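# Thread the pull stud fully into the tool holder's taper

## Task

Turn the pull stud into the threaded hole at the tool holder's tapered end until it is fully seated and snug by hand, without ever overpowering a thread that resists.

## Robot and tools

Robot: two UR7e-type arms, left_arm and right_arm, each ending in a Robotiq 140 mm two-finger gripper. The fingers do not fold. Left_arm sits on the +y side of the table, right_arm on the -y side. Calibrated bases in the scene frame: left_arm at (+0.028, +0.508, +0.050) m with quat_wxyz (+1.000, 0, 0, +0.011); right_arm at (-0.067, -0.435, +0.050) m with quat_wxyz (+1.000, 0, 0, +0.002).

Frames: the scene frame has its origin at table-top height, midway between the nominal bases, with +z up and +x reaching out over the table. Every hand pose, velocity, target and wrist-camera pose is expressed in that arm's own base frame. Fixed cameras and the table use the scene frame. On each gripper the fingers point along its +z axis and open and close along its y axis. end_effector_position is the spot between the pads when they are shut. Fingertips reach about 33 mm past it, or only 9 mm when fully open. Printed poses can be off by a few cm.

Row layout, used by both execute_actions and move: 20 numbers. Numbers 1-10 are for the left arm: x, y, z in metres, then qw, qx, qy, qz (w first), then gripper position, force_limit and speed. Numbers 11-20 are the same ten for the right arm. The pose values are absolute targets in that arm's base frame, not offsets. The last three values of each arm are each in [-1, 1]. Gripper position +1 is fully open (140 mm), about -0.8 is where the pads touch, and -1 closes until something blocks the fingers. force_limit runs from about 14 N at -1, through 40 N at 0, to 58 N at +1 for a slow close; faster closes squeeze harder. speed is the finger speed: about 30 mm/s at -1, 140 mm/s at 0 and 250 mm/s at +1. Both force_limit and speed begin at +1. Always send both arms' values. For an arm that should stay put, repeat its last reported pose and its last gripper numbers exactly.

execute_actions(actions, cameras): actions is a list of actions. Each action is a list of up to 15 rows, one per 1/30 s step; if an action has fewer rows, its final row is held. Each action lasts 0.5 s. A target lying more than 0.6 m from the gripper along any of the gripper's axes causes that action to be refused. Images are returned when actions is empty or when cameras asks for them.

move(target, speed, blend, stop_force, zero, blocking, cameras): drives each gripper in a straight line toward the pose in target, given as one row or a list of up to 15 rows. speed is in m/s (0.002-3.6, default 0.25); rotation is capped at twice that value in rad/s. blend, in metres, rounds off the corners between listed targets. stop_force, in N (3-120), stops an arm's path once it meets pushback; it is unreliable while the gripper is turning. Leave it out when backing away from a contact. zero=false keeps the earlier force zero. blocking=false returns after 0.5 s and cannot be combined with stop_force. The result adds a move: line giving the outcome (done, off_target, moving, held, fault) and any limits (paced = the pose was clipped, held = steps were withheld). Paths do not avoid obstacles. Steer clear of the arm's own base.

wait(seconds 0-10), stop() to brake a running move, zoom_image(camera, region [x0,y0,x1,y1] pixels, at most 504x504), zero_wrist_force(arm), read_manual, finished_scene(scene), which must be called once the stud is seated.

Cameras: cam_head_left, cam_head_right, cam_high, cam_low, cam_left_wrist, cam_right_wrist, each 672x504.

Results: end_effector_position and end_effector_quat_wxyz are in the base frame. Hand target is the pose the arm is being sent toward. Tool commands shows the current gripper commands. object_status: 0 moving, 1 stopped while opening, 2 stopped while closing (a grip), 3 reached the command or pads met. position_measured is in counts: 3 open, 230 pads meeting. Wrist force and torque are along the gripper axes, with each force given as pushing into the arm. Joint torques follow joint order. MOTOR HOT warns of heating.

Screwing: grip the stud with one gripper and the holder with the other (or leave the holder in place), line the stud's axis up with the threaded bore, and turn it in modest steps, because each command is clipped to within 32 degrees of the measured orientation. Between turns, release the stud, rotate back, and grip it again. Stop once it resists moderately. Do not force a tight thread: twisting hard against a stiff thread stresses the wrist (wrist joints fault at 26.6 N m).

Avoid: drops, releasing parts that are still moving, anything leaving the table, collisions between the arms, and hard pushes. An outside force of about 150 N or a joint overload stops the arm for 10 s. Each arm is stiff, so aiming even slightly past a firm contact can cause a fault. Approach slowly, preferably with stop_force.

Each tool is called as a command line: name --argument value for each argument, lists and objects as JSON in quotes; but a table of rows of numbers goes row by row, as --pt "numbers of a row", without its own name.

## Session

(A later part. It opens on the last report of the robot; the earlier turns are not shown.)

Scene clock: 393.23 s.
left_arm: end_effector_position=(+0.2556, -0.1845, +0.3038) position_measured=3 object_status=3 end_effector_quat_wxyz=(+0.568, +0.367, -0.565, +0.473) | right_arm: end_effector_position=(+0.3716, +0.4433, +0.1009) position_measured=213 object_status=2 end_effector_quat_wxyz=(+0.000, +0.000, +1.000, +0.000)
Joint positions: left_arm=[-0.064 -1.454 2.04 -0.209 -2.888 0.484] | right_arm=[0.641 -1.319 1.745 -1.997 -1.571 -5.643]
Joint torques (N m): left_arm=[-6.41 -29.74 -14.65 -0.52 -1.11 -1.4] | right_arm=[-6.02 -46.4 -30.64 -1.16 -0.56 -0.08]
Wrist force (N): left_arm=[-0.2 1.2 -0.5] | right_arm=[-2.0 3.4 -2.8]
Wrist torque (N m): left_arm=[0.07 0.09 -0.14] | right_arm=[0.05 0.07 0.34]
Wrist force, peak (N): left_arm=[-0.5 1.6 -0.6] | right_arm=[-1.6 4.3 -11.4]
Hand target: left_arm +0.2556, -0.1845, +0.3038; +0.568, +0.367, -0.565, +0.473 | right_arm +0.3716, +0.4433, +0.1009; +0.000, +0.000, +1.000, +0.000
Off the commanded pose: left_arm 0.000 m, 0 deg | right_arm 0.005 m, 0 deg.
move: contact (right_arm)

move --pt "0.2556 -0.1845 0.3038 0.568 0.367 -0.565 0.473 1 1 1 0.3718 0.4449 0.102 0 0 1 0 -1 1 -1" --pt "0.2556 -0.1845 0.3038 0.568 0.367 -0.565 0.473 1 1 1 0.3718 0.4449 0.1002 0 0 1 0 -1 1 -1" --speed 0.02

move --pt "0.2556 -0.1845 0.3038 0.568 0.367 -0.565 0.473 1 1 1 0.3719 0.4449 0.1001 0 0.7071 0.7071 0 -1 1 -1" --speed 0.3

move --pt "0.2556 -0.1845 0.3038 0.568 0.367 -0.565 0.473 1 1 1 0.3721 0.4449 0.1000 0 1 0 0 -1 1 -1" --speed 0.3

move --pt "0.2556 -0.1845 0.3038 0.568 0.367 -0.565 0.473 1 1 1 0.3719 0.4449 0.0999 0 0.7071 -0.7071 0 -1 1 -1" --speed 0.3

Scene clock: 409.10 s.
left_arm: end_effector_position=(+0.2556, -0.1845, +0.3038) position_measured=3 object_status=3 end_effector_quat_wxyz=(+0.568, +0.367, -0.565, +0.473) | right_arm: end_effector_position=(+0.3719, +0.4449, +0.1002) position_measured=213 object_status=2 end_effector_quat_wxyz=(+0.000, +0.000, +1.000, +0.000)
Joint positions: left_arm=[-0.064 -1.454 2.04 -0.209 -2.888 0.484] | right_arm=[0.643 -1.315 1.742 -1.998 -1.571 -5.64]
Joint torques (N m): left_arm=[-6.15 -29.69 -14.94 -0.57 -1.05 -1.4] | right_arm=[5.03 -25.61 -16.12 -0.39 1.51 0.47]
Wrist force (N): left_arm=[-0.3 1.5 -0.5] | right_arm=[-1.9 -3.7 -17.6]
Wrist torque (N m): left_arm=[0.11 0.10 -0.14] | right_arm=[0.31 0.08 0.21]
Wrist force, peak (N): left_arm=[-0.5 1.8 -0.6] | right_arm=[-1.7 -4.1 -17.6]
Hand target: left_arm +0.2556, -0.1845, +0.3038; +0.568, +0.367, -0.565, +0.473 | right_arm +0.3718, +0.4449, +0.1002; +0.000, +0.000, +1.000, +0.000
Off the commanded pose: left_arm 0.000 m, 0 deg | right_arm 0.000 m, 0 deg.
move: done

Scene clock: 412.23 s.
left_arm: end_effector_position=(+0.2556, -0.1845, +0.3038) position_measured=3 object_status=3 end_effector_quat_wxyz=(+0.568, +0.367, -0.565, +0.473) | right_arm: end_effector_position=(+0.3719, +0.4449, +0.1001) position_measured=213 object_status=2 end_effector_quat_wxyz=(+0.000, +0.707, +0.707, +0.000)
Joint positions: left_arm=[-0.064 -1.454 2.04 -0.209 -2.888 0.484] | right_arm=[0.643 -1.315 1.742 -1.998 -1.571 -4.07]
Joint torques (N m): left_arm=[-6.41 -29.33 -15.35 -0.48 -1.11 -1.57] | right_arm=[8.47 -22.89 -32.68 -2.42 -1.02 0.83]
Wrist force (N): left_arm=[-0.4 1.6 -0.4] | right_arm=[-2.3 1.1 -1.1]
Wrist torque (N m): left_arm=[0.13 0.12 -0.14] | right_arm=[0.26 0.06 0.36]
Wrist force, peak (N): left_arm=[-0.4 1.8 -0.4] | right_arm=[-2.8 -3.9 -19.1]
Hand target: left_arm +0.2556, -0.1845, +0.3038; +0.568, +0.367, -0.565, +0.473 | right_arm +0.3719, +0.4449, +0.1001; +0.000, +0.707, +0.707, +0.000
Off the commanded pose: left_arm 0.000 m, 0 deg | right_arm 0.000 m, 0 deg.
move: done

Scene clock: 415.37 s.
left_arm: end_effector_position=(+0.2556, -0.1845, +0.3038) position_measured=3 object_status=3 end_effector_quat_wxyz=(+0.568, +0.367, -0.565, +0.473) | right_arm: end_effector_position=(+0.3721, +0.4449, +0.1000) position_measured=213 object_status=2 end_effector_quat_wxyz=(+0.000, +1.000, +0.000, +0.000)
Joint positions: left_arm=[-0.064 -1.454 2.04 -0.209 -2.888 0.484] | right_arm=[0.642 -1.314 1.741 -1.998 -1.571 -2.499]
Joint torques (N m): left_arm=[-6.49 -29.59 -14.63 -0.63 -1.07 -1.55] | right_arm=[9.74 -23.25 -33.32 -3.55 -0.7 0.69]
Wrist force (N): left_arm=[-0.4 1.4 -0.5] | right_arm=[-1.9 4.2 -2.5]
Wrist torque (N m): left_arm=[0.09 0.13 -0.14] | right_arm=[0.08 0.06 0.31]
Wrist force, peak (N): left_arm=[-0.5 1.7 -0.6] | right_arm=[-1.9 4.9 -3.3]
Hand target: left_arm +0.2556, -0.1845, +0.3038; +0.568, +0.367, -0.565, +0.473 | right_arm +0.3721, +0.4449, +0.1000; +0.000, +1.000, +0.000, +0.000
Off the commanded pose: left_arm 0.000 m, 0 deg | right_arm 0.000 m, 0 deg.
move: done

Scene clock: 418.50 s.
left_arm: end_effector_position=(+0.2556, -0.1845, +0.3038) position_measured=3 object_status=3 end_effector_quat_wxyz=(+0.568, +0.367, -0.565, +0.473) | right_arm: end_effector_position=(+0.3719, +0.4449, +0.0999) position_measured=213 object_status=2 end_effector_quat_wxyz=(+0.000, +0.707, -0.707, +0.000)
Joint positions: left_arm=[-0.064 -1.454 2.04 -0.209 -2.888 0.484] | right_arm=[0.643 -1.315 1.742 -1.998 -1.571 -0.928]
Joint torques (N m): left_arm=[-6.77 -29.44 -14.58 -0.55 -0.9 -1.4] | right_arm=[5.48 -31.45 -30.95 -2.88 -1.3 0.52]
Wrist force (N): left_arm=[-0.5 1.5 -0.4] | right_arm=[-1.3 0.7 -1.4]
Wrist torque (N m): left_arm=[0.11 0.14 -0.14] | right_arm=[0.24 0.03 0.34]
Wrist force, peak (N): left_arm=[-0.3 1.8 -0.5] | right_arm=[-2.0 5.2 -3.6]
Hand target: left_arm +0.2556, -0.1845, +0.3038; +0.568, +0.367, -0.565, +0.473 | right_arm +0.3719, +0.4449, +0.0999; +0.000, +0.707, -0.707, +0.000
Off the commanded pose: left_arm 0.000 m, 0 deg | right_arm 0.000 m, 0 deg.
move: done

move --pt "0.2556 -0.1845 0.3038 0.568 0.367 -0.565 0.473 1 1 1 0.3719 0.4449 0.0996 0 0.7071 -0.7071 0 -1 1 -1" --speed 0.01

move --pt "0.2556 -0.1845 0.3038 0.568 0.367 -0.565 0.473 1 1 1 0.3718 0.4449 0.0992 0 0 -1 0 -1 1 -1" --speed 0.3

move --pt "0.2556 -0.1845 0.3038 0.568 0.367 -0.565 0.473 1 1 1 0.3719 0.4449 0.0988 0 -0.7071 -0.7071 0 -1 1 -1" --speed 0.3 --cameras '["cam_left_wrist"]'

zoom_image --camera "cam_left_wrist" --region '[260, 355, 320, 435]'

Scene clock: 430.57 s.
left_arm: end_effector_position=(+0.2556, -0.1845, +0.3038) position_measured=3 object_status=3 end_effector_quat_wxyz=(+0.568, +0.367, -0.565, +0.473) | right_arm: end_effector_position=(+0.3719, +0.4449, +0.0996) position_measured=213 object_status=2 end_effector_quat_wxyz=(+0.000, +0.707, -0.707, +0.000)
Joint positions: left_arm=[-0.064 -1.454 2.04 -0.209 -2.888 0.484] | right_arm=[0.643 -1.314 1.742 -1.999 -1.571 -0.928]
Joint torques (N m): left_arm=[-6.25 -28.92 -14.84 -0.47 -0.97 -1.51] | right_arm=[-6.95 -21.94 -16.5 -4.15 1.44 0.98]
Wrist force (N): left_arm=[0.0 1.4 -0.5] | right_arm=[-0.5 0.5 -2.0]
Wrist torque (N m): left_arm=[0.09 0.03 -0.14] | right_arm=[0.25 0.01 0.34]
Wrist force, peak (N): left_arm=[-0.4 1.6 -0.8] | right_arm=[-0.5 0.8 -2.4]
Hand target: left_arm +0.2556, -0.1845, +0.3038; +0.568, +0.367, -0.565, +0.473 | right_arm +0.3719, +0.4449, +0.0996; +0.000, +0.707, -0.707, +0.000
Off the commanded pose: left_arm 0.000 m, 0 deg | right_arm 0.000 m, 0 deg.
move: done

Scene clock: 433.70 s.
left_arm: end_effector_position=(+0.2556, -0.1845, +0.3038) position_measured=3 object_status=3 end_effector_quat_wxyz=(+0.568, +0.367, -0.565, +0.473) | right_arm: end_effector_position=(+0.3718, +0.4449, +0.0992) position_measured=213 object_status=2 end_effector_quat_wxyz=(+0.000, +0.000, +1.000, +0.000)
Joint positions: left_arm=[-0.064 -1.454 2.04 -0.209 -2.888 0.484] | right_arm=[0.643 -1.314 1.743 -2 -1.571 0.642]
Joint torques (N m): left_arm=[-5.76 -30.1 -14.62 -0.55 -1.13 -1.38] | right_arm=[7.88 -19.14 -29.73 -3.3 0.01 0.61]
Wrist force (N): left_arm=[-0.3 1.4 -0.5] | right_arm=[-2.0 -3.3 -7.6]
Wrist torque (N m): left_arm=[0.09 0.11 -0.14] | right_arm=[0.37 0.06 0.35]
Wrist force, peak (N): left_arm=[-0.4 1.8 -0.7] | right_arm=[-2.0 -3.4 -8.1]
Hand target: left_arm +0.2556, -0.1845, +0.3038; +0.568, +0.367, -0.565, +0.473 | right_arm +0.3718, +0.4449, +0.0992; +0.000, +0.000, +1.000, +0.000
Off the commanded pose: left_arm 0.000 m, 0 deg | right_arm 0.000 m, 0 deg.
move: done

Scene clock: 436.83 s.
left_arm: end_effector_position=(+0.2556, -0.1845, +0.3038) position_measured=3 object_status=3 end_effector_quat_wxyz=(+0.568, +0.367, -0.565, +0.473) | right_arm: end_effector_position=(+0.3719, +0.4449, +0.0988) position_measured=213 object_status=2 end_effector_quat_wxyz=(+0.000, +0.707, +0.707, +0.000)
Joint positions: left_arm=[-0.064 -1.454 2.04 -0.209 -2.888 0.484] | right_arm=[0.643 -1.313 1.744 -2.001 -1.571 2.213]
Joint torques (N m): left_arm=[-5.56 -29.37 -14.97 -0.54 -1.11 -1.47] | right_arm=[8.12 -22.11 -31.76 -3.19 -1.01 0.81]
Wrist force (N): left_arm=[-0.5 1.7 -0.5] | right_arm=[-2.4 1.0 -1.6]
Wrist torque (N m): left_arm=[0.17 0.13 -0.14] | right_arm=[0.29 0.08 0.36]
Wrist force, peak (N): left_arm=[-0.5 1.7 -0.5] | right_arm=[-1.9 -3.3 -8.5]
Hand target: left_arm +0.2556, -0.1845, +0.3038; +0.568, +0.367, -0.565, +0.473 | right_arm +0.3719, +0.4449, +0.0988; +0.000, +0.707, +0.707, +0.000
Off the commanded pose: left_arm 0.000 m, 0 deg | right_arm 0.000 m, 0 deg.
move: done
Images, in order (width x height): cam_left_wrist 672x504.

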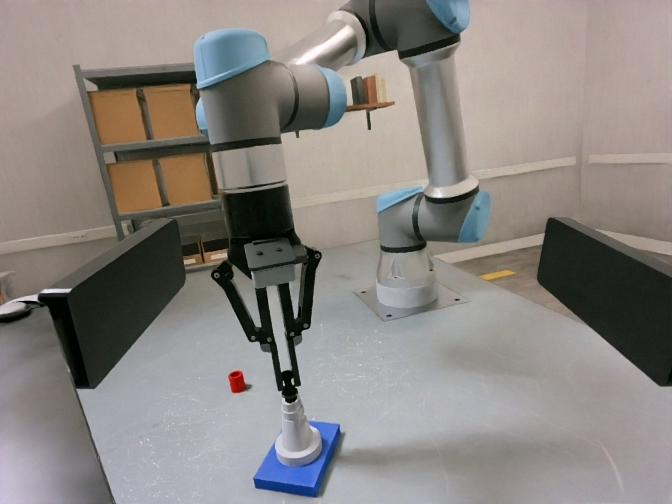

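Scaled by 6.300 from the camera's 672x504 image, which has a finer 960x720 frame.

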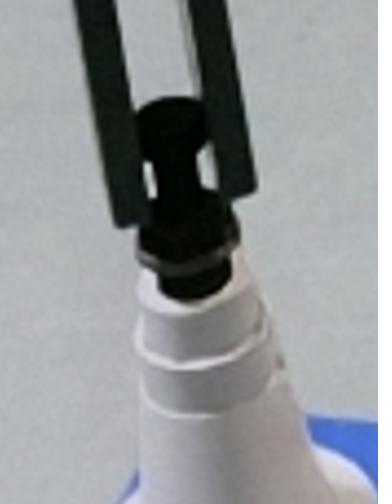

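move --pt "0.2556 -0.1845 0.3038 0.568 0.367 -0.565 0.473 1 1 1 0.3720 0.4449 0.0982 0 -1 0 0 -1 1 -1" --pt "0.2556 -0.1845 0.3038 0.568 0.367 -0.565 0.473 1 1 1 0.3719 0.4449 0.0978 0 -0.8315 0.5556 0 -1 1 -1" --pt "0.2556 -0.1845 0.3038 0.568 0.367 -0.565 0.473 1 1 1 0.3719 0.4449 0.0973 0 -0.3827 0.9239 0 -1 1 -1" --speed 0.35 --blend '[0.0002,0.0002,0]' --cameras '["cam_left_wrist"]'

zoom_image --camera "cam_left_wrist" --region '[260, 355, 320, 435]'

Scene clock: 451.90 s.
left_arm: end_effector_position=(+0.2556, -0.1845, +0.3038) position_measured=3 object_status=3 end_effector_quat_wxyz=(+0.568, +0.367, -0.565, +0.473) | right_arm: end_effector_position=(+0.3719, +0.4449, +0.0973) position_measured=213 object_status=2 end_effector_quat_wxyz=(+0.000, -0.383, +0.924, +0.000)
Joint positions: left_arm=[-0.064 -1.454 2.04 -0.209 -2.888 0.484] | right_arm=[0.643 -1.312 1.746 -2.005 -1.571 6.14]
Joint torques (N m): left_arm=[-5.93 -29.42 -14.64 -0.43 -0.92 -1.44] | right_arm=[6.54 -20.9 -32.33 -2.35 -0.92 0.82]
Wrist force (N): left_arm=[-0.4 1.2 -0.3] | right_arm=[-1.2 -0.4 -3.2]
Wrist torque (N m): left_arm=[0.05 0.12 -0.14] | right_arm=[0.35 0.06 0.34]
Wrist force, peak (N): left_arm=[-0.4 1.8 -0.9] | right_arm=[-2.2 3.3 -2.3]
Hand target: left_arm +0.2556, -0.1845, +0.3038; +0.568, +0.367, -0.565, +0.473 | right_arm +0.3719, +0.4449, +0.0973; +0.000, -0.383, +0.924, +0.000
Off the commanded pose: left_arm 0.000 m, 0 deg | right_arm 0.000 m, 0 deg.
move: done
Images, in order (width x height): cam_left_wrist 672x504.

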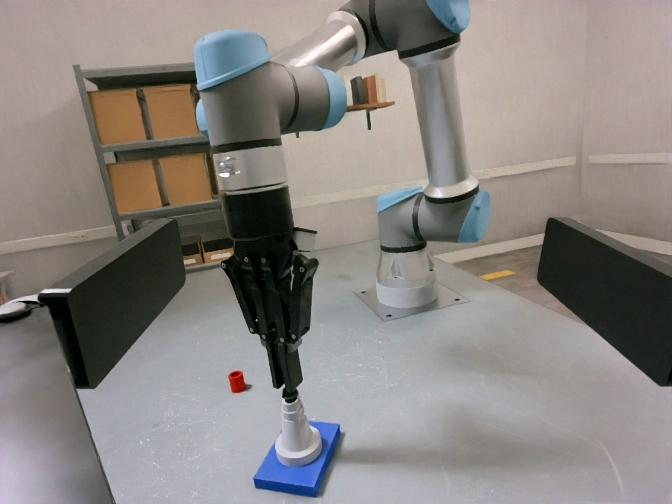

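Scaled by 6.300 from the camera's 672x504 image, which has a finer 960x720 frame.

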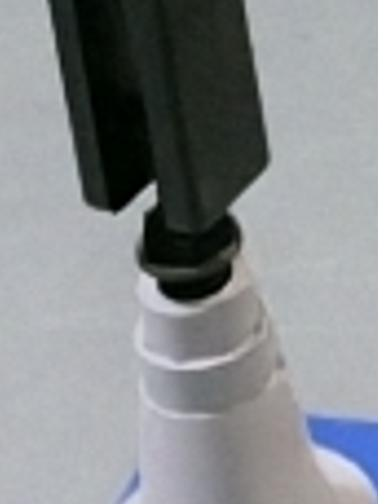

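move --pt "0.2556 -0.1845 0.3038 0.568 0.367 -0.565 0.473 1 1 1 0.3719 0.4449 0.0973 0 -0.3827 0.9239 0 -0.35 0 -0.8" --pt "0.2556 -0.1845 0.3038 0.568 0.367 -0.565 0.473 1 1 1 0.3719 0.4449 0.0973 0 -0.9848 0.1736 0 -0.35 0 -0.8" --pt "0.2556 -0.1845 0.3038 0.568 0.367 -0.565 0.473 1 1 1 0.3719 0.4449 0.0973 0 -0.6756 -0.7373 0 -0.35 0 -0.8" --pt "0.2556 -0.1845 0.3038 0.568 0.367 -0.565 0.473 1 1 1 0.3719 0.4449 0.0973 0 0.2588 -0.9659 0 -0.35 0 -0.8" --speed 0.9 --blend '[0,0.001,0.001,0]'

move --pt "0.2556 -0.1845 0.3038 0.568 0.367 -0.565 0.473 1 1 1 0.3719 0.4449 0.0973 0 0.9537 -0.3007 0 -0.35 0 -0.8" --pt "0.2556 -0.1845 0.3038 0.568 0.367 -0.565 0.473 1 1 1 0.3719 0.4449 0.0973 0 0.7660 0.6428 0 -0.35 0 -0.8" --pt "0.2556 -0.1845 0.3038 0.568 0.367 -0.565 0.473 1 1 1 0.3719 0.4449 0.0968 0 -0.1305 0.9914 0 -0.35 0 -0.8" --pt "0.2556 -0.1845 0.3038 0.568 0.367 -0.565 0.473 1 1 1 0.3719 0.4449 0.0968 0 -0.1305 0.9914 0 -1 1 -1" --speed 0.9 --blend '[0.001,0.001,0,0]'

move --pt "0.2556 -0.1845 0.3038 0.568 0.367 -0.565 0.473 1 1 1 0.3719 0.4449 0.09607 0 0.7660 0.6428 0 -1 1 -1" --pt "0.2556 -0.1845 0.3038 0.568 0.367 -0.565 0.473 1 1 1 0.3719 0.4449 0.09533 0 0.9537 -0.3007 0 -1 1 -1" --pt "0.2556 -0.1845 0.3038 0.568 0.367 -0.565 0.473 1 1 1 0.3719 0.4449 0.0946 0 0.2588 -0.9659 0 -1 1 -1" --speed 0.6 --blend '[0.0002,0.0002,0]'

move --pt "0.2556 -0.1845 0.3038 0.568 0.367 -0.565 0.473 1 1 1 0.3719 0.4449 0.09387 0 -0.6756 -0.7373 0 -1 1 -1" --pt "0.2556 -0.1845 0.3038 0.568 0.367 -0.565 0.473 1 1 1 0.3719 0.4449 0.09313 0 -0.9848 0.1736 0 -1 1 -1" --pt "0.2556 -0.1845 0.3038 0.568 0.367 -0.565 0.473 1 1 1 0.3719 0.4449 0.0924 0 -0.3827 0.9239 0 -1 1 -1" --speed 0.6 --blend '[0.0002,0.0002,0]' --cameras '["cam_left_wrist"]'

zoom_image --camera "cam_left_wrist" --region '[260, 355, 320, 435]'

Scene clock: 485.50 s.
left_arm: end_effector_position=(+0.2556, -0.1845, +0.3038) position_measured=3 object_status=3 end_effector_quat_wxyz=(+0.568, +0.367, -0.565, +0.473) | right_arm: end_effector_position=(+0.3719, +0.4449, +0.0973) position_measured=173 object_status=3 end_effector_quat_wxyz=(+0.000, -0.259, +0.966, +0.000)
Joint positions: left_arm=[-0.064 -1.454 2.04 -0.209 -2.888 0.484] | right_arm=[0.643 -1.312 1.746 -2.005 -1.571 0.119]
Joint torques (N m): left_arm=[-5.7 -28.77 -15 -0.55 -1.14 -1.44] | right_arm=[-5.87 -46.03 -16.53 -1.39 0.26 -0.8]
Wrist force (N): left_arm=[-0.3 1.4 -0.7] | right_arm=[-1.4 0.7 -1.3]
Wrist torque (N m): left_arm=[0.10 0.10 -0.14] | right_arm=[0.21 0.02 0.20]
Wrist force, peak (N): left_arm=[-0.4 1.8 -0.4] | right_arm=[-1.1 -0.1 -3.0]
Hand target: left_arm +0.2556, -0.1845, +0.3038; +0.568, +0.367, -0.565, +0.473 | right_arm +0.3719, +0.4449, +0.0973; +0.000, -0.259, +0.966, +0.000
Off the commanded pose: left_arm 0.000 m, 0 deg | right_arm 0.000 m, 0 deg.
move: done

Scene clock: 491.10 s.
left_arm: end_effector_position=(+0.2556, -0.1845, +0.3038) position_measured=3 object_status=3 end_effector_quat_wxyz=(+0.568, +0.367, -0.565, +0.473) | right_arm: end_effector_position=(+0.3719, +0.4449, +0.0968) position_measured=213 object_status=0 end_effector_quat_wxyz=(+0.000, -0.131, +0.991, +0.000)
Joint positions: left_arm=[-0.064 -1.454 2.04 -0.209 -2.888 0.484] | right_arm=[0.643 -1.311 1.747 -2.006 -1.571 -5.902]
Joint torques (N m): left_arm=[-5.57 -30.02 -15.06 -0.5 -1.09 -1.44] | right_arm=[6.47 -43.31 -20.8 -1.52 -1.01 -1.26]
Wrist force (N): left_arm=[-0.3 1.4 -0.4] | right_arm=[-1.0 -1.6 -7.5]
Wrist torque (N m): left_arm=[0.09 0.09 -0.14] | right_arm=[0.24 0.00 0.19]
Wrist force, peak (N): left_arm=[-0.3 1.9 -0.5] | right_arm=[-1.4 -1.8 -7.7]
Hand target: left_arm +0.2556, -0.1845, +0.3038; +0.568, +0.367, -0.565, +0.473 | right_arm +0.3719, +0.4449, +0.0968; +0.000, -0.131, +0.991, +0.000
Off the commanded pose: left_arm 0.000 m, 0 deg | right_arm 0.000 m, 0 deg.
move: done

Scene clock: 497.37 s.
left_arm: end_effector_position=(+0.2556, -0.1845, +0.3038) position_measured=3 object_status=3 end_effector_quat_wxyz=(+0.568, +0.367, -0.565, +0.473) | right_arm: end_effector_position=(+0.3719, +0.4449, +0.0946) position_measured=213 object_status=2 end_effector_quat_wxyz=(+0.000, -0.259, +0.966, +0.000)
Joint positions: left_arm=[-0.064 -1.454 2.04 -0.209 -2.888 0.484] | right_arm=[0.643 -1.309 1.75 -2.012 -1.571 0.119]
Joint torques (N m): left_arm=[-6.04 -29.33 -14.97 -0.44 -1.02 -1.39] | right_arm=[5.73 -18.35 -30.22 -0.88 0.11 0.68]
Wrist force (N): left_arm=[-0.3 1.5 -0.4] | right_arm=[-0.8 -1.2 -8.4]
Wrist torque (N m): left_arm=[0.11 0.11 -0.13] | right_arm=[0.13 0.15 0.34]
Wrist force, peak (N): left_arm=[-0.7 1.6 -0.8] | right_arm=[-11.6 4.7 -15.3]
Hand target: left_arm +0.2556, -0.1845, +0.3038; +0.568, +0.367, -0.565, +0.473 | right_arm +0.3719, +0.4449, +0.0946; +0.000, -0.259, +0.966, +0.000
Off the commanded pose: left_arm 0.000 m, 0 deg | right_arm 0.000 m, 0 deg.
move: done; blend cut to 0 m at target 1

Scene clock: 503.00 s.
left_arm: end_effector_position=(+0.2556, -0.1845, +0.3038) position_measured=3 object_status=3 end_effector_quat_wxyz=(+0.568, +0.367, -0.565, +0.473) | right_arm: end_effector_position=(+0.3719, +0.4449, +0.0924) position_measured=213 object_status=2 end_effector_quat_wxyz=(+0.000, -0.383, +0.924, +0.000)
Joint positions: left_arm=[-0.064 -1.454 2.04 -0.209 -2.888 0.484] | right_arm=[0.643 -1.307 1.753 -2.017 -1.571 6.14]
Joint torques (N m): left_arm=[-6.26 -29.94 -14.57 -0.46 -1.04 -1.41] | right_arm=[4.72 -19.11 -30.52 -1.05 -0.02 0.65]
Wrist force (N): left_arm=[-0.5 1.4 -0.6] | right_arm=[0.5 -1.2 -8.1]
Wrist torque (N m): left_arm=[0.09 0.16 -0.14] | right_arm=[0.05 0.06 0.35]
Wrist force, peak (N): left_arm=[-0.4 1.9 -0.9] | right_arm=[-3.1 9.0 -14.3]
Hand target: left_arm +0.2556, -0.1845, +0.3038; +0.568, +0.367, -0.565, +0.473 | right_arm +0.3719, +0.4449, +0.0924; +0.000, -0.383, +0.924, +0.000
Off the commanded pose: left_arm 0.000 m, 0 deg | right_arm 0.000 m, 0 deg.
move: done
Images, in order (width x height): cam_left_wrist 672x504.

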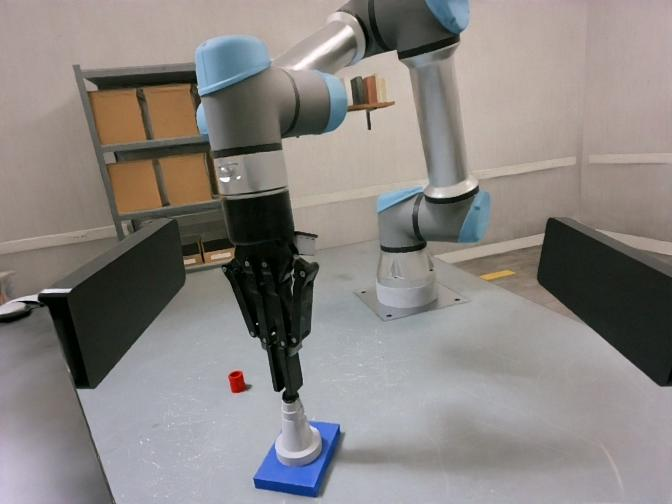

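Scaled by 6.300 from the camera's 672x504 image, which has a finer 960x720 frame.

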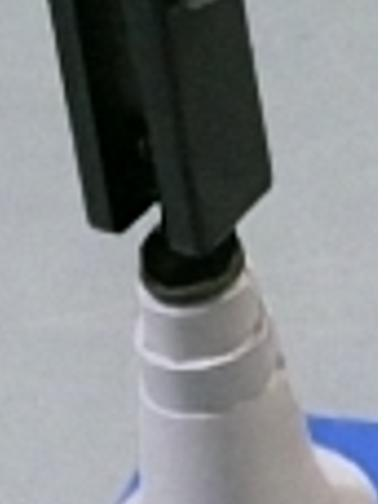

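move --pt "0.2556 -0.1845 0.3038 0.568 0.367 -0.565 0.473 1 1 1 0.3719 0.4449 0.0924 0 -0.3827 0.9239 0 -0.35 0 -0.8" --pt "0.2556 -0.1845 0.3038 0.568 0.367 -0.565 0.473 1 1 1 0.3719 0.4449 0.0924 0 -0.9848 0.1736 0 -0.35 0 -0.8" --pt "0.2556 -0.1845 0.3038 0.568 0.367 -0.565 0.473 1 1 1 0.3719 0.4449 0.0924 0 -0.6756 -0.7373 0 -0.35 0 -0.8" --pt "0.2556 -0.1845 0.3038 0.568 0.367 -0.565 0.473 1 1 1 0.3719 0.4449 0.0924 0 0.2588 -0.9659 0 -0.35 0 -0.8" --speed 0.9 --blend '[0,0.001,0.001,0]'

move --pt "0.2556 -0.1845 0.3038 0.568 0.367 -0.565 0.473 1 1 1 0.3719 0.4449 0.0924 0 0.9537 -0.3007 0 -0.35 0 -0.8" --pt "0.2556 -0.1845 0.3038 0.568 0.367 -0.565 0.473 1 1 1 0.3719 0.4449 0.0924 0 0.7660 0.6428 0 -0.35 0 -0.8" --pt "0.2556 -0.1845 0.3038 0.568 0.367 -0.565 0.473 1 1 1 0.3719 0.4449 0.0920 0 -0.1305 0.9914 0 -0.35 0 -0.8" --pt "0.2556 -0.1845 0.3038 0.568 0.367 -0.565 0.473 1 1 1 0.3719 0.4449 0.0920 0 -0.1305 0.9914 0 -1 1 -1" --speed 0.9 --blend '[0.001,0.001,0,0]'

move --pt "0.2556 -0.1845 0.3038 0.568 0.367 -0.565 0.473 1 1 1 0.3719 0.4449 0.09142 0 0.6088 0.7934 0 -1 1 -1" --pt "0.2556 -0.1845 0.3038 0.568 0.367 -0.565 0.473 1 1 1 0.3719 0.4449 0.09085 0 0.9914 0.1305 0 -1 1 -1" --speed 0.5 --blend '[0.0002,0]' --cameras '["cam_left_wrist","cam_low"]'

zoom_image --camera "cam_left_wrist" --region '[260, 355, 320, 435]'

zoom_image --camera "cam_low" --region '[475, 215, 515, 265]'

Scene clock: 527.40 s.
left_arm: end_effector_position=(+0.2556, -0.1845, +0.3038) position_measured=3 object_status=3 end_effector_quat_wxyz=(+0.568, +0.367, -0.565, +0.473) | right_arm: end_effector_position=(+0.3719, +0.4449, +0.0924) position_measured=173 object_status=3 end_effector_quat_wxyz=(+0.000, -0.259, +0.966, +0.000)
Joint positions: left_arm=[-0.064 -1.454 2.04 -0.209 -2.888 0.484] | right_arm=[0.643 -1.307 1.753 -2.017 -1.571 0.119]
Joint torques (N m): left_arm=[-6 -29.69 -14.93 -0.39 -1.09 -1.46] | right_arm=[-5.96 -46.96 -16.58 -1.35 0.22 -0.82]
Wrist force (N): left_arm=[-0.3 1.5 -0.5] | right_arm=[-1.7 -0.2 -1.2]
Wrist torque (N m): left_arm=[0.10 0.10 -0.14] | right_arm=[0.01 0.09 0.19]
Wrist force, peak (N): left_arm=[-0.2 1.8 -0.7] | right_arm=[0.4 -1.2 -8.1]
Hand target: left_arm +0.2556, -0.1845, +0.3038; +0.568, +0.367, -0.565, +0.473 | right_arm +0.3719, +0.4449, +0.0924; +0.000, -0.259, +0.966, +0.000
Off the commanded pose: left_arm 0.000 m, 0 deg | right_arm 0.000 m, 0 deg.
move: done

Scene clock: 533.00 s.
left_arm: end_effector_position=(+0.2556, -0.1845, +0.3038) position_measured=3 object_status=3 end_effector_quat_wxyz=(+0.568, +0.367, -0.565, +0.473) | right_arm: end_effector_position=(+0.3719, +0.4449, +0.0920) position_measured=213 object_status=0 end_effector_quat_wxyz=(+0.000, -0.131, +0.991, +0.000)
Joint positions: left_arm=[-0.064 -1.454 2.04 -0.209 -2.888 0.484] | right_arm=[0.643 -1.307 1.754 -2.018 -1.571 -5.902]
Joint torques (N m): left_arm=[-5.5 -29.39 -14.62 -0.48 -1.13 -1.47] | right_arm=[7.18 -43.78 -20.46 -1.53 -1.04 -1.28]
Wrist force (N): left_arm=[-0.5 1.6 -0.5] | right_arm=[-1.6 -3.6 -6.0]
Wrist torque (N m): left_arm=[0.13 0.14 -0.14] | right_arm=[-0.01 0.12 0.19]
Wrist force, peak (N): left_arm=[-0.6 1.7 -0.7] | right_arm=[-1.6 -3.2 -6.6]
Hand target: left_arm +0.2556, -0.1845, +0.3038; +0.568, +0.367, -0.565, +0.473 | right_arm +0.3719, +0.4449, +0.0920; +0.000, -0.131, +0.991, +0.000
Off the commanded pose: left_arm 0.000 m, 0 deg | right_arm 0.000 m, 0 deg.
move: done

Scene clock: 537.33 s.
left_arm: end_effector_position=(+0.2556, -0.1845, +0.3038) position_measured=3 object_status=3 end_effector_quat_wxyz=(+0.568, +0.367, -0.565, +0.473) | right_arm: end_effector_position=(+0.3719, +0.4449, +0.0908) position_measured=213 object_status=2 end_effector_quat_wxyz=(+0.000, +0.991, +0.131, +0.000)
Joint positions: left_arm=[-0.064 -1.454 2.04 -0.209 -2.888 0.484] | right_arm=[0.643 -1.305 1.755 -2.021 -1.571 -2.761]
Joint torques (N m): left_arm=[-5.78 -29.22 -15.02 -0.38 -1.04 -1.43] | right_arm=[10.25 -17.84 -30.93 -2.2 1.56 0.63]
Wrist force (N): left_arm=[-0.5 1.4 -0.3] | right_arm=[-6.2 6.1 -11.4]
Wrist torque (N m): left_arm=[0.10 0.14 -0.14] | right_arm=[-0.15 0.22 0.34]
Wrist force, peak (N): left_arm=[-0.3 1.9 -0.4] | right_arm=[-11.4 0.3 -14.6]
Hand target: left_arm +0.2556, -0.1845, +0.3038; +0.568, +0.367, -0.565, +0.473 | right_arm +0.3719, +0.4449, +0.0908; +0.000, +0.991, +0.131, +0.000
Off the commanded pose: left_arm 0.000 m, 0 deg | right_arm 0.000 m, 0 deg.
move: done; blend cut to 0 m at target 1
Images, in order (width x height): cam_low 672x504, cam_left_wrist 672x504.

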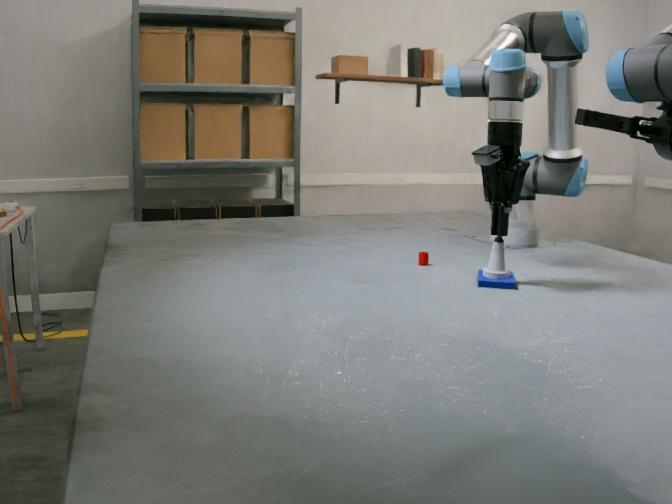

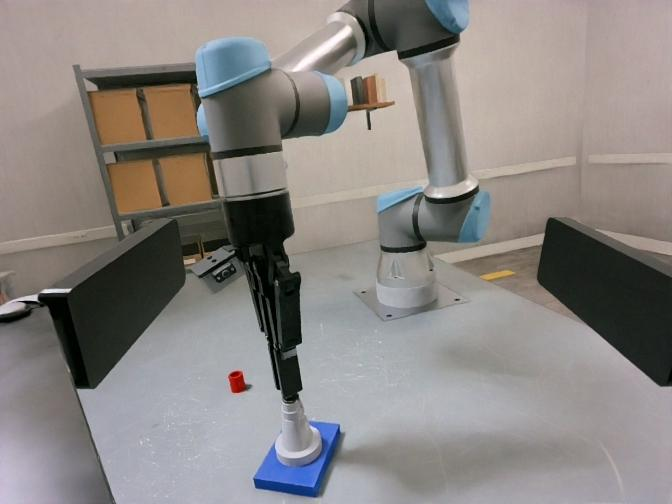

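Scaled by 6.300 from the camera's 672x504 image, which has a finer 960x720 frame.

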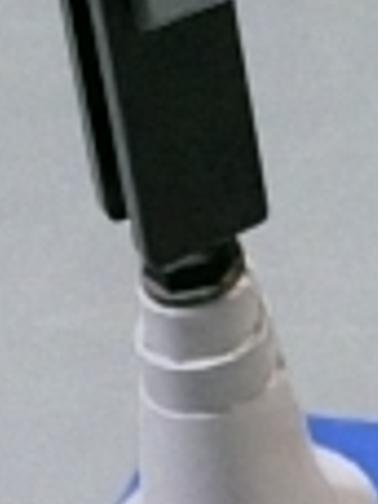

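Scaled by 10.080 from the camera's 672x504 image, which has a finer 960x720 frame.

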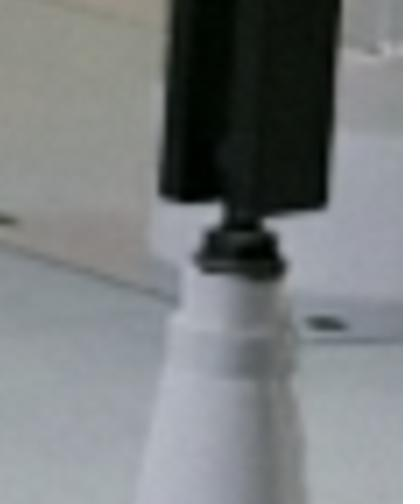

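move --pt "0.2556 -0.1845 0.3038 0.568 0.367 -0.565 0.473 1 1 1 0.3718 0.4447 0.09055 0 0.9659 -0.2588 0 -1 1 -1" --pt "0.2556 -0.1845 0.3038 0.568 0.367 -0.565 0.473 1 1 1 0.3718 0.4447 0.0903 0 0.7934 -0.6088 0 -1 1 -1" --speed 0.4 --blend '[0.0002,0]'

move --pt "0.2556 -0.1845 0.3038 0.568 0.367 -0.565 0.473 1 1 1 0.3718 0.4447 0.0900 0 0.5 -0.866 0 -1 1 -1" --speed 0.4

move --pt "0.2556 -0.1845 0.3038 0.568 0.367 -0.565 0.473 1 1 1 0.3718 0.4447 0.0897 0 0.1305 -0.9914 0 -1 1 -1" --speed 0.4 --cameras '["cam_left_wrist","cam_low"]'

zoom_image --camera "cam_left_wrist" --region '[260, 355, 320, 435]'

zoom_image --camera "cam_low" --region '[475, 215, 515, 265]'

Scene clock: 552.03 s.
left_arm: end_effector_position=(+0.2556, -0.1845, +0.3038) position_measured=3 object_status=3 end_effector_quat_wxyz=(+0.568, +0.367, -0.565, +0.473) | right_arm: end_effector_position=(+0.3718, +0.4447, +0.0903) position_measured=213 object_status=2 end_effector_quat_wxyz=(+0.000, +0.793, -0.609, +0.000)
Joint positions: left_arm=[-0.064 -1.454 2.04 -0.209 -2.888 0.484] | right_arm=[0.642 -1.305 1.757 -2.023 -1.571 -1.19]
Joint torques (N m): left_arm=[-5.55 -29.65 -14.5 -0.36 -1.04 -1.49] | right_arm=[8.05 -21.09 -32.12 -1.93 -0.86 0.7]
Wrist force (N): left_arm=[-0.2 1.3 -0.5] | right_arm=[-2.0 1.5 -4.0]
Wrist torque (N m): left_arm=[0.07 0.09 -0.14] | right_arm=[-0.01 0.20 0.35]
Wrist force, peak (N): left_arm=[-0.7 1.7 -0.6] | right_arm=[-4.5 7.9 -14.6]
Hand target: left_arm +0.2556, -0.1845, +0.3038; +0.568, +0.367, -0.565, +0.473 | right_arm +0.3718, +0.4447, +0.0903; +0.000, +0.793, -0.609, +0.000
Off the commanded pose: left_arm 0.000 m, 0 deg | right_arm 0.000 m, 0 deg.
move: done

Scene clock: 553.57 s.
left_arm: end_effector_position=(+0.2556, -0.1845, +0.3038) position_measured=3 object_status=3 end_effector_quat_wxyz=(+0.568, +0.367, -0.565, +0.473) | right_arm: end_effector_position=(+0.3718, +0.4447, +0.0900) position_measured=213 object_status=2 end_effector_quat_wxyz=(+0.000, -0.500, +0.866, +0.000)
Joint positions: left_arm=[-0.064 -1.454 2.04 -0.209 -2.888 0.484] | right_arm=[0.642 -1.305 1.757 -2.023 -1.571 -0.405]
Joint torques (N m): left_arm=[-5.71 -29.37 -14.48 -0.45 -1.1 -1.37] | right_arm=[8.36 -21.39 -31.53 -2.23 -0.84 0.68]
Wrist force (N): left_arm=[-0.2 1.3 -0.6] | right_arm=[-1.9 -0.3 -3.1]
Wrist torque (N m): left_arm=[0.07 0.09 -0.14] | right_arm=[0.05 0.15 0.34]
Wrist force, peak (N): left_arm=[-0.2 1.9 -0.4] | right_arm=[-2.0 0.3 -5.0]
Hand target: left_arm +0.2556, -0.1845, +0.3038; +0.568, +0.367, -0.565, +0.473 | right_arm +0.3718, +0.4447, +0.0900; +0.000, -0.500, +0.866, +0.000
Off the commanded pose: left_arm 0.000 m, 0 deg | right_arm 0.000 m, 0 deg.
move: done

Scene clock: 555.10 s.
left_arm: end_effector_position=(+0.2556, -0.1845, +0.3038) position_measured=3 object_status=3 end_effector_quat_wxyz=(+0.568, +0.367, -0.565, +0.473) | right_arm: end_effector_position=(+0.3718, +0.4447, +0.0897) position_measured=213 object_status=2 end_effector_quat_wxyz=(+0.000, -0.131, +0.991, +0.000)
Joint positions: left_arm=[-0.064 -1.454 2.04 -0.209 -2.888 0.484] | right_arm=[0.642 -1.305 1.758 -2.024 -1.571 0.38]
Joint torques (N m): left_arm=[-6.43 -29.93 -15.08 -0.29 -1.14 -1.47] | right_arm=[9.19 -20.87 -31.55 -1.75 -0.58 0.7]
Wrist force (N): left_arm=[-0.4 1.3 -0.6] | right_arm=[-2.9 -1.1 -4.1]
Wrist torque (N m): left_arm=[0.07 0.13 -0.14] | right_arm=[-0.10 0.20 0.33]
Wrist force, peak (N): left_arm=[-0.2 1.8 -0.4] | right_arm=[-3.4 -0.2 -5.8]
Hand target: left_arm +0.2556, -0.1845, +0.3038; +0.568, +0.367, -0.565, +0.473 | right_arm +0.3718, +0.4447, +0.0897; +0.000, -0.131, +0.991, +0.000
Off the commanded pose: left_arm 0.000 m, 0 deg | right_arm 0.000 m, 0 deg.
move: done
Images, in order (width x height): cam_low 672x504, cam_left_wrist 672x504.

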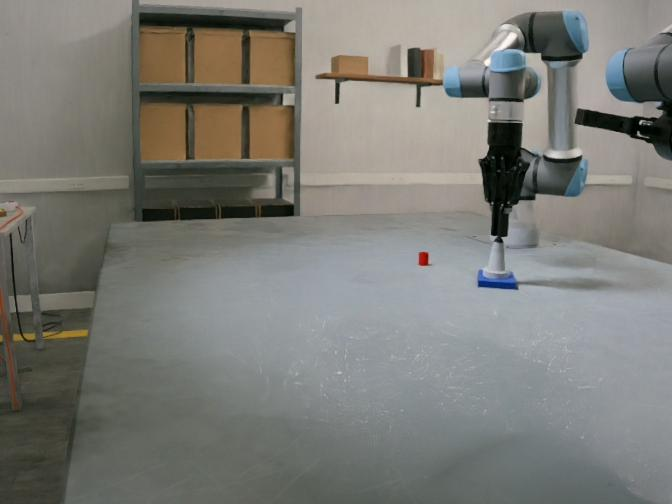

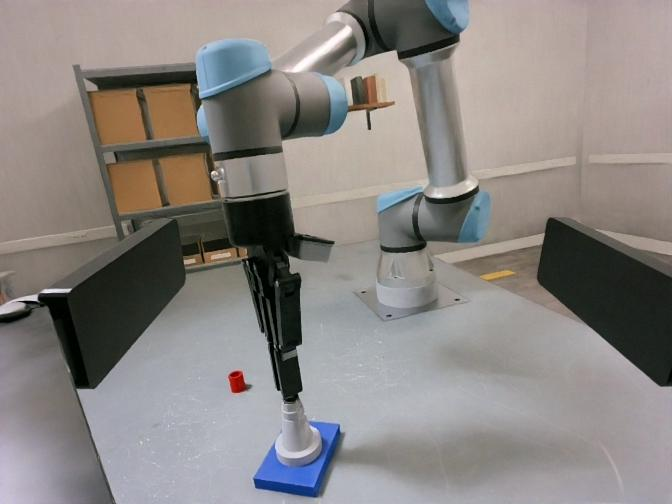

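Scaled by 6.300 from the camera's 672x504 image, which has a finer 960x720 frame.

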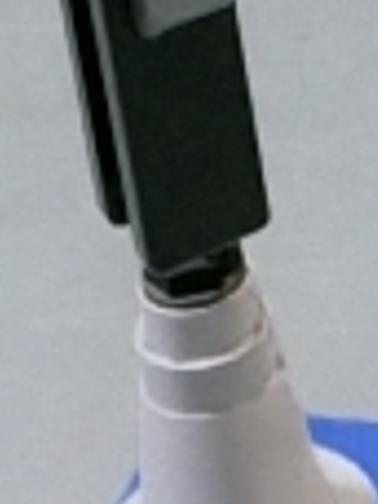

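Scaled by 10.080 from the camera's 672x504 image, which has a finer 960x720 frame.

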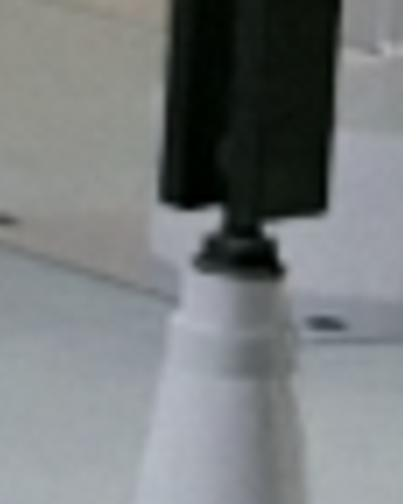

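move --pt "0.2556 -0.1845 0.3038 0.568 0.367 -0.565 0.473 1 1 1 0.3718 0.4447 0.0891 0 -0.6088 -0.7934 0 -1 1 -1" --speed 0.4

move --pt "0.2556 -0.1845 0.3038 0.568 0.367 -0.565 0.473 1 1 1 0.3718 0.4447 0.0885 0 -0.9914 -0.1305 0 -1 1 -1" --speed 0.4 --cameras '["cam_left_wrist"]'

zoom_image --camera "cam_left_wrist" --region '[260, 355, 320, 435]'

Scene clock: 568.33 s.
left_arm: end_effector_position=(+0.2556, -0.1845, +0.3038) position_measured=3 object_status=3 end_effector_quat_wxyz=(+0.568, +0.367, -0.565, +0.473) | right_arm: end_effector_position=(+0.3718, +0.4447, +0.0891) position_measured=213 object_status=2 end_effector_quat_wxyz=(+0.000, +0.609, +0.793, +0.000)
Joint positions: left_arm=[-0.064 -1.454 2.04 -0.209 -2.888 0.484] | right_arm=[0.642 -1.304 1.759 -2.026 -1.571 1.951]
Joint torques (N m): left_arm=[-6.3 -29.26 -13.92 -0.4 -0.98 -1.38] | right_arm=[7.86 -19.48 -30.56 -0.86 -1.75 1.05]
Wrist force (N): left_arm=[0.0 1.7 -0.6] | right_arm=[-1.2 -0.7 -6.3]
Wrist torque (N m): left_arm=[0.16 0.03 -0.14] | right_arm=[0.05 0.13 0.04]
Wrist force, peak (N): left_arm=[-0.2 1.8 -0.6] | right_arm=[-8.3 -8.6 -13.6]
Hand target: left_arm +0.2556, -0.1845, +0.3038; +0.568, +0.367, -0.565, +0.473 | right_arm +0.3718, +0.4447, +0.0891; +0.000, +0.609, +0.793, +0.000
Off the commanded pose: left_arm 0.000 m, 0 deg | right_arm 0.000 m, 0 deg.
move: done

Scene clock: 570.83 s.
left_arm: end_effector_position=(+0.2556, -0.1845, +0.3038) position_measured=3 object_status=3 end_effector_quat_wxyz=(+0.568, +0.367, -0.565, +0.473) | right_arm: end_effector_position=(+0.3718, +0.4447, +0.0885) position_measured=213 object_status=2 end_effector_quat_wxyz=(+0.000, +0.991, +0.131, +0.000)
Joint positions: left_arm=[-0.064 -1.454 2.04 -0.209 -2.888 0.484] | right_arm=[0.642 -1.303 1.76 -2.027 -1.571 3.522]
Joint torques (N m): left_arm=[-6.27 -29.48 -14.49 -0.32 -0.95 -1.37] | right_arm=[10.55 -18.54 -30.19 -2 0.36 1.11]
Wrist force (N): left_arm=[-0.3 1.5 -0.5] | right_arm=[-1.1 4.3 -8.4]
Wrist torque (N m): left_arm=[0.12 0.09 -0.13] | right_arm=[-0.02 0.21 0.00]
Wrist force, peak (N): left_arm=[-0.2 1.7 -0.5] | right_arm=[0.1 2.8 -10.8]
Hand target: left_arm +0.2556, -0.1845, +0.3038; +0.568, +0.367, -0.565, +0.473 | right_arm +0.3718, +0.4447, +0.0885; +0.000, +0.991, +0.131, +0.000
Off the commanded pose: left_arm 0.000 m, 0 deg | right_arm 0.000 m, 0 deg.
move: done
Images, in order (width x height): cam_left_wrist 672x504.

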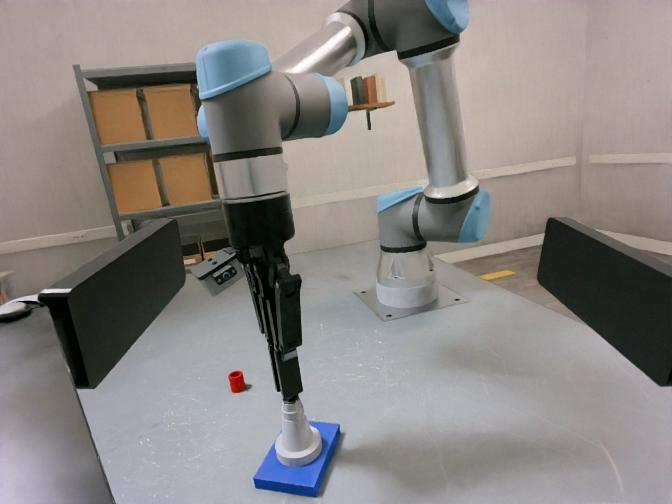

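Scaled by 6.300 from the camera's 672x504 image, which has a finer 960x720 frame.

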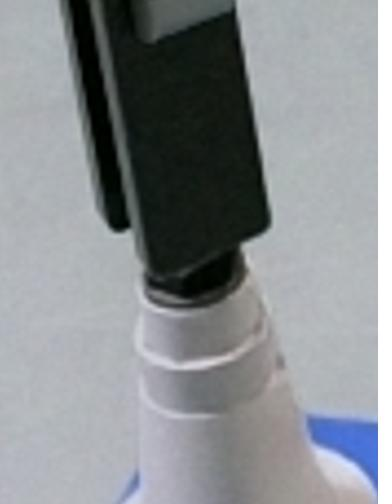

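move --pt "0.2556 -0.1845 0.3038 0.568 0.367 -0.565 0.473 1 1 1 0.3718 0.4447 0.0885 0 -0.9914 -0.1305 0 -0.4 0 -0.8" --pt "0.2556 -0.1845 0.3038 0.568 0.367 -0.565 0.473 1 1 1 0.3718 0.4447 0.0885 0 -0.7934 -0.6088 0 -0.4 0 -0.8" --pt "0.2556 -0.1845 0.3038 0.568 0.367 -0.565 0.473 1 1 1 0.3718 0.4447 0.0885 0 -0.7934 -0.6088 0 -1 1 0.4" --speed 0.4 --cameras '["cam_left_wrist","cam_right_wrist"]'

zoom_image --camera "cam_right_wrist" --region '[290, 150, 430, 290]'

move --pt "0.2556 -0.1845 0.3038 0.568 0.367 -0.565 0.473 1 1 1 0.3718 0.4447 0.0883 0 -0.9239 -0.3827 0 -1 1 0.4" --speed 0.2 --cameras '["cam_left_wrist","cam_right_wrist"]'

zoom_image --camera "cam_right_wrist" --region '[290, 150, 430, 290]'

zoom_image --camera "cam_left_wrist" --region '[260, 355, 320, 435]'

Scene clock: 588.63 s.
left_arm: end_effector_position=(+0.2556, -0.1845, +0.3038) position_measured=3 object_status=3 end_effector_quat_wxyz=(+0.568, +0.367, -0.565, +0.473) | right_arm: end_effector_position=(+0.3718, +0.4447, +0.0885) position_measured=214 object_status=2 end_effector_quat_wxyz=(+0.000, +0.793, +0.609, +0.000)
Joint positions: left_arm=[-0.064 -1.454 2.04 -0.209 -2.888 0.484] | right_arm=[0.642 -1.303 1.76 -2.027 -1.571 2.475]
Joint torques (N m): left_arm=[-6.38 -29.46 -15.06 -0.33 -1.09 -1.29] | right_arm=[-4.91 -43.33 -15.88 -2.86 -1.45 -1.43]
Wrist force (N): left_arm=[-0.4 1.3 -0.5] | right_arm=[-3.7 0.4 -7.3]
Wrist torque (N m): left_arm=[0.07 0.12 -0.13] | right_arm=[0.01 0.23 0.22]
Wrist force, peak (N): left_arm=[-0.2 1.9 -0.6] | right_arm=[-0.9 4.4 -8.6]
Hand target: left_arm +0.2556, -0.1845, +0.3038; +0.568, +0.367, -0.565, +0.473 | right_arm +0.3718, +0.4447, +0.0885; +0.000, +0.793, +0.609, +0.000
Off the commanded pose: left_arm 0.000 m, 0 deg | right_arm 0.000 m, 0 deg.
move: done
Images, in order (width x height): cam_left_wrist 672x504, cam_right_wrist 672x504.

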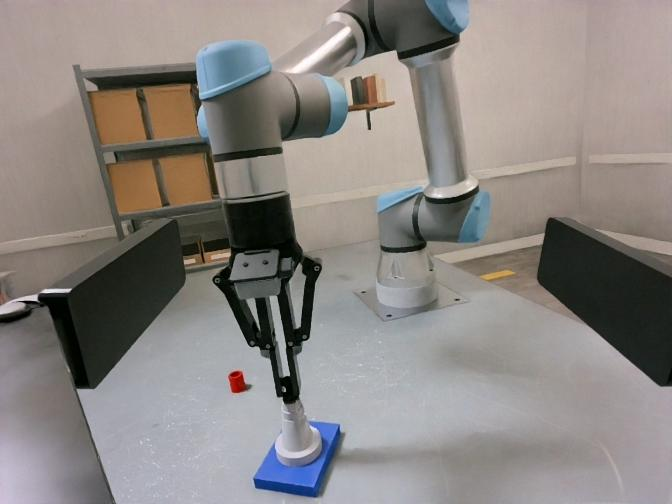

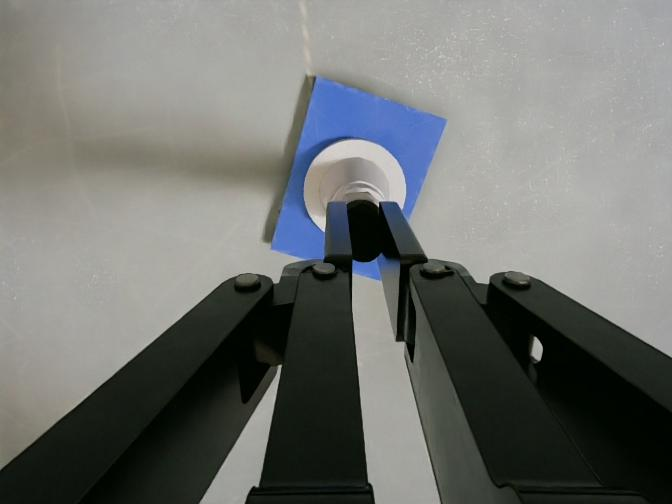

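Scaled by 3.600 from the camera's 672x504 image, which has a finer 960x720 frame.

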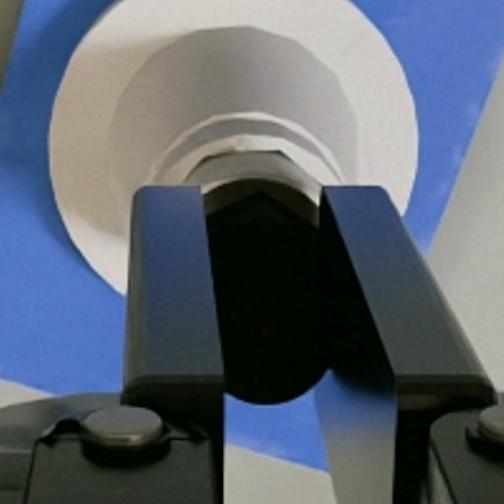

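Scene clock: 590.40 s.
left_arm: end_effector_position=(+0.2556, -0.1845, +0.3038) position_measured=3 object_status=3 end_effector_quat_wxyz=(+0.568, +0.367, -0.565, +0.473) | right_arm: end_effector_position=(+0.3718, +0.4447, +0.0883) position_measured=214 object_status=2 end_effector_quat_wxyz=(+0.000, +0.924, +0.383, +0.000)
Joint positions: left_arm=[-0.064 -1.454 2.04 -0.209 -2.888 0.484] | right_arm=[0.642 -1.303 1.76 -2.027 -1.571 2.998]
Joint torques (N m): left_arm=[-6.27 -29.55 -14.55 -0.31 -1.16 -1.44] | right_arm=[10.63 -16.96 -19.94 -1.94 -1.48 0.77]
Wrist force (N): left_arm=[-0.2 1.2 -0.4] | right_arm=[0.5 1.7 -10.7]
Wrist torque (N m): left_arm=[0.06 0.08 -0.13] | right_arm=[-0.06 0.12 -0.09]
Wrist force, peak (N): left_arm=[-0.5 1.6 -0.8] | right_arm=[0.5 1.7 -10.7]
Hand target: left_arm +0.2556, -0.1845, +0.3038; +0.568, +0.367, -0.565, +0.473 | right_arm +0.3718, +0.4447, +0.0883; +0.000, +0.924, +0.383, +0.000
Off the commanded pose: left_arm 0.000 m, 0 deg | right_arm 0.000 m, 0 deg.
move: done
Images, in order (width x height): cam_left_wrist 672x504, cam_right_wrist 672x504.

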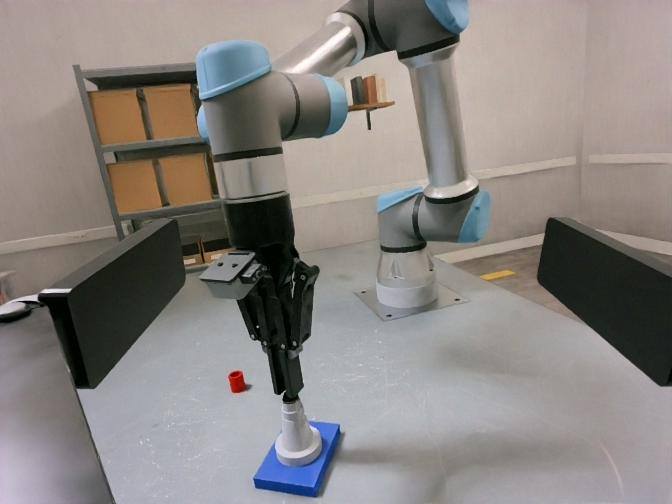

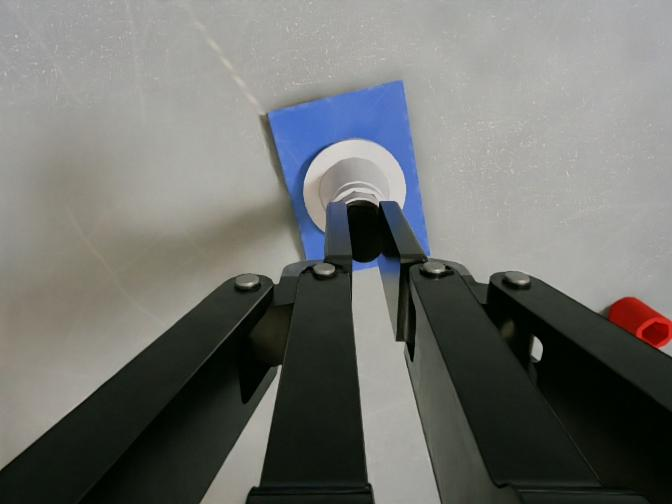

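Scaled by 3.600 from the camera's 672x504 image, which has a finer 960x720 frame.

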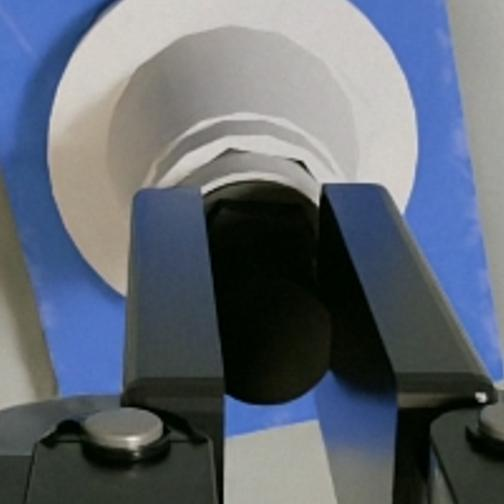

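Scaled by 6.300 from the camera's 672x504 image, which has a finer 960x720 frame.

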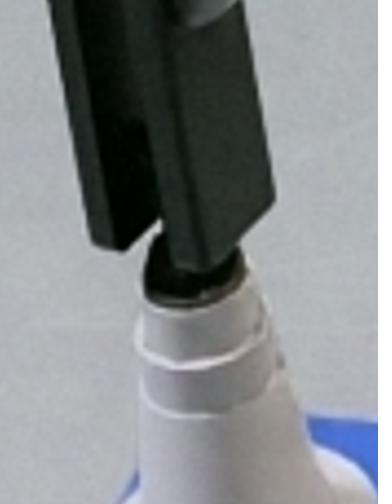

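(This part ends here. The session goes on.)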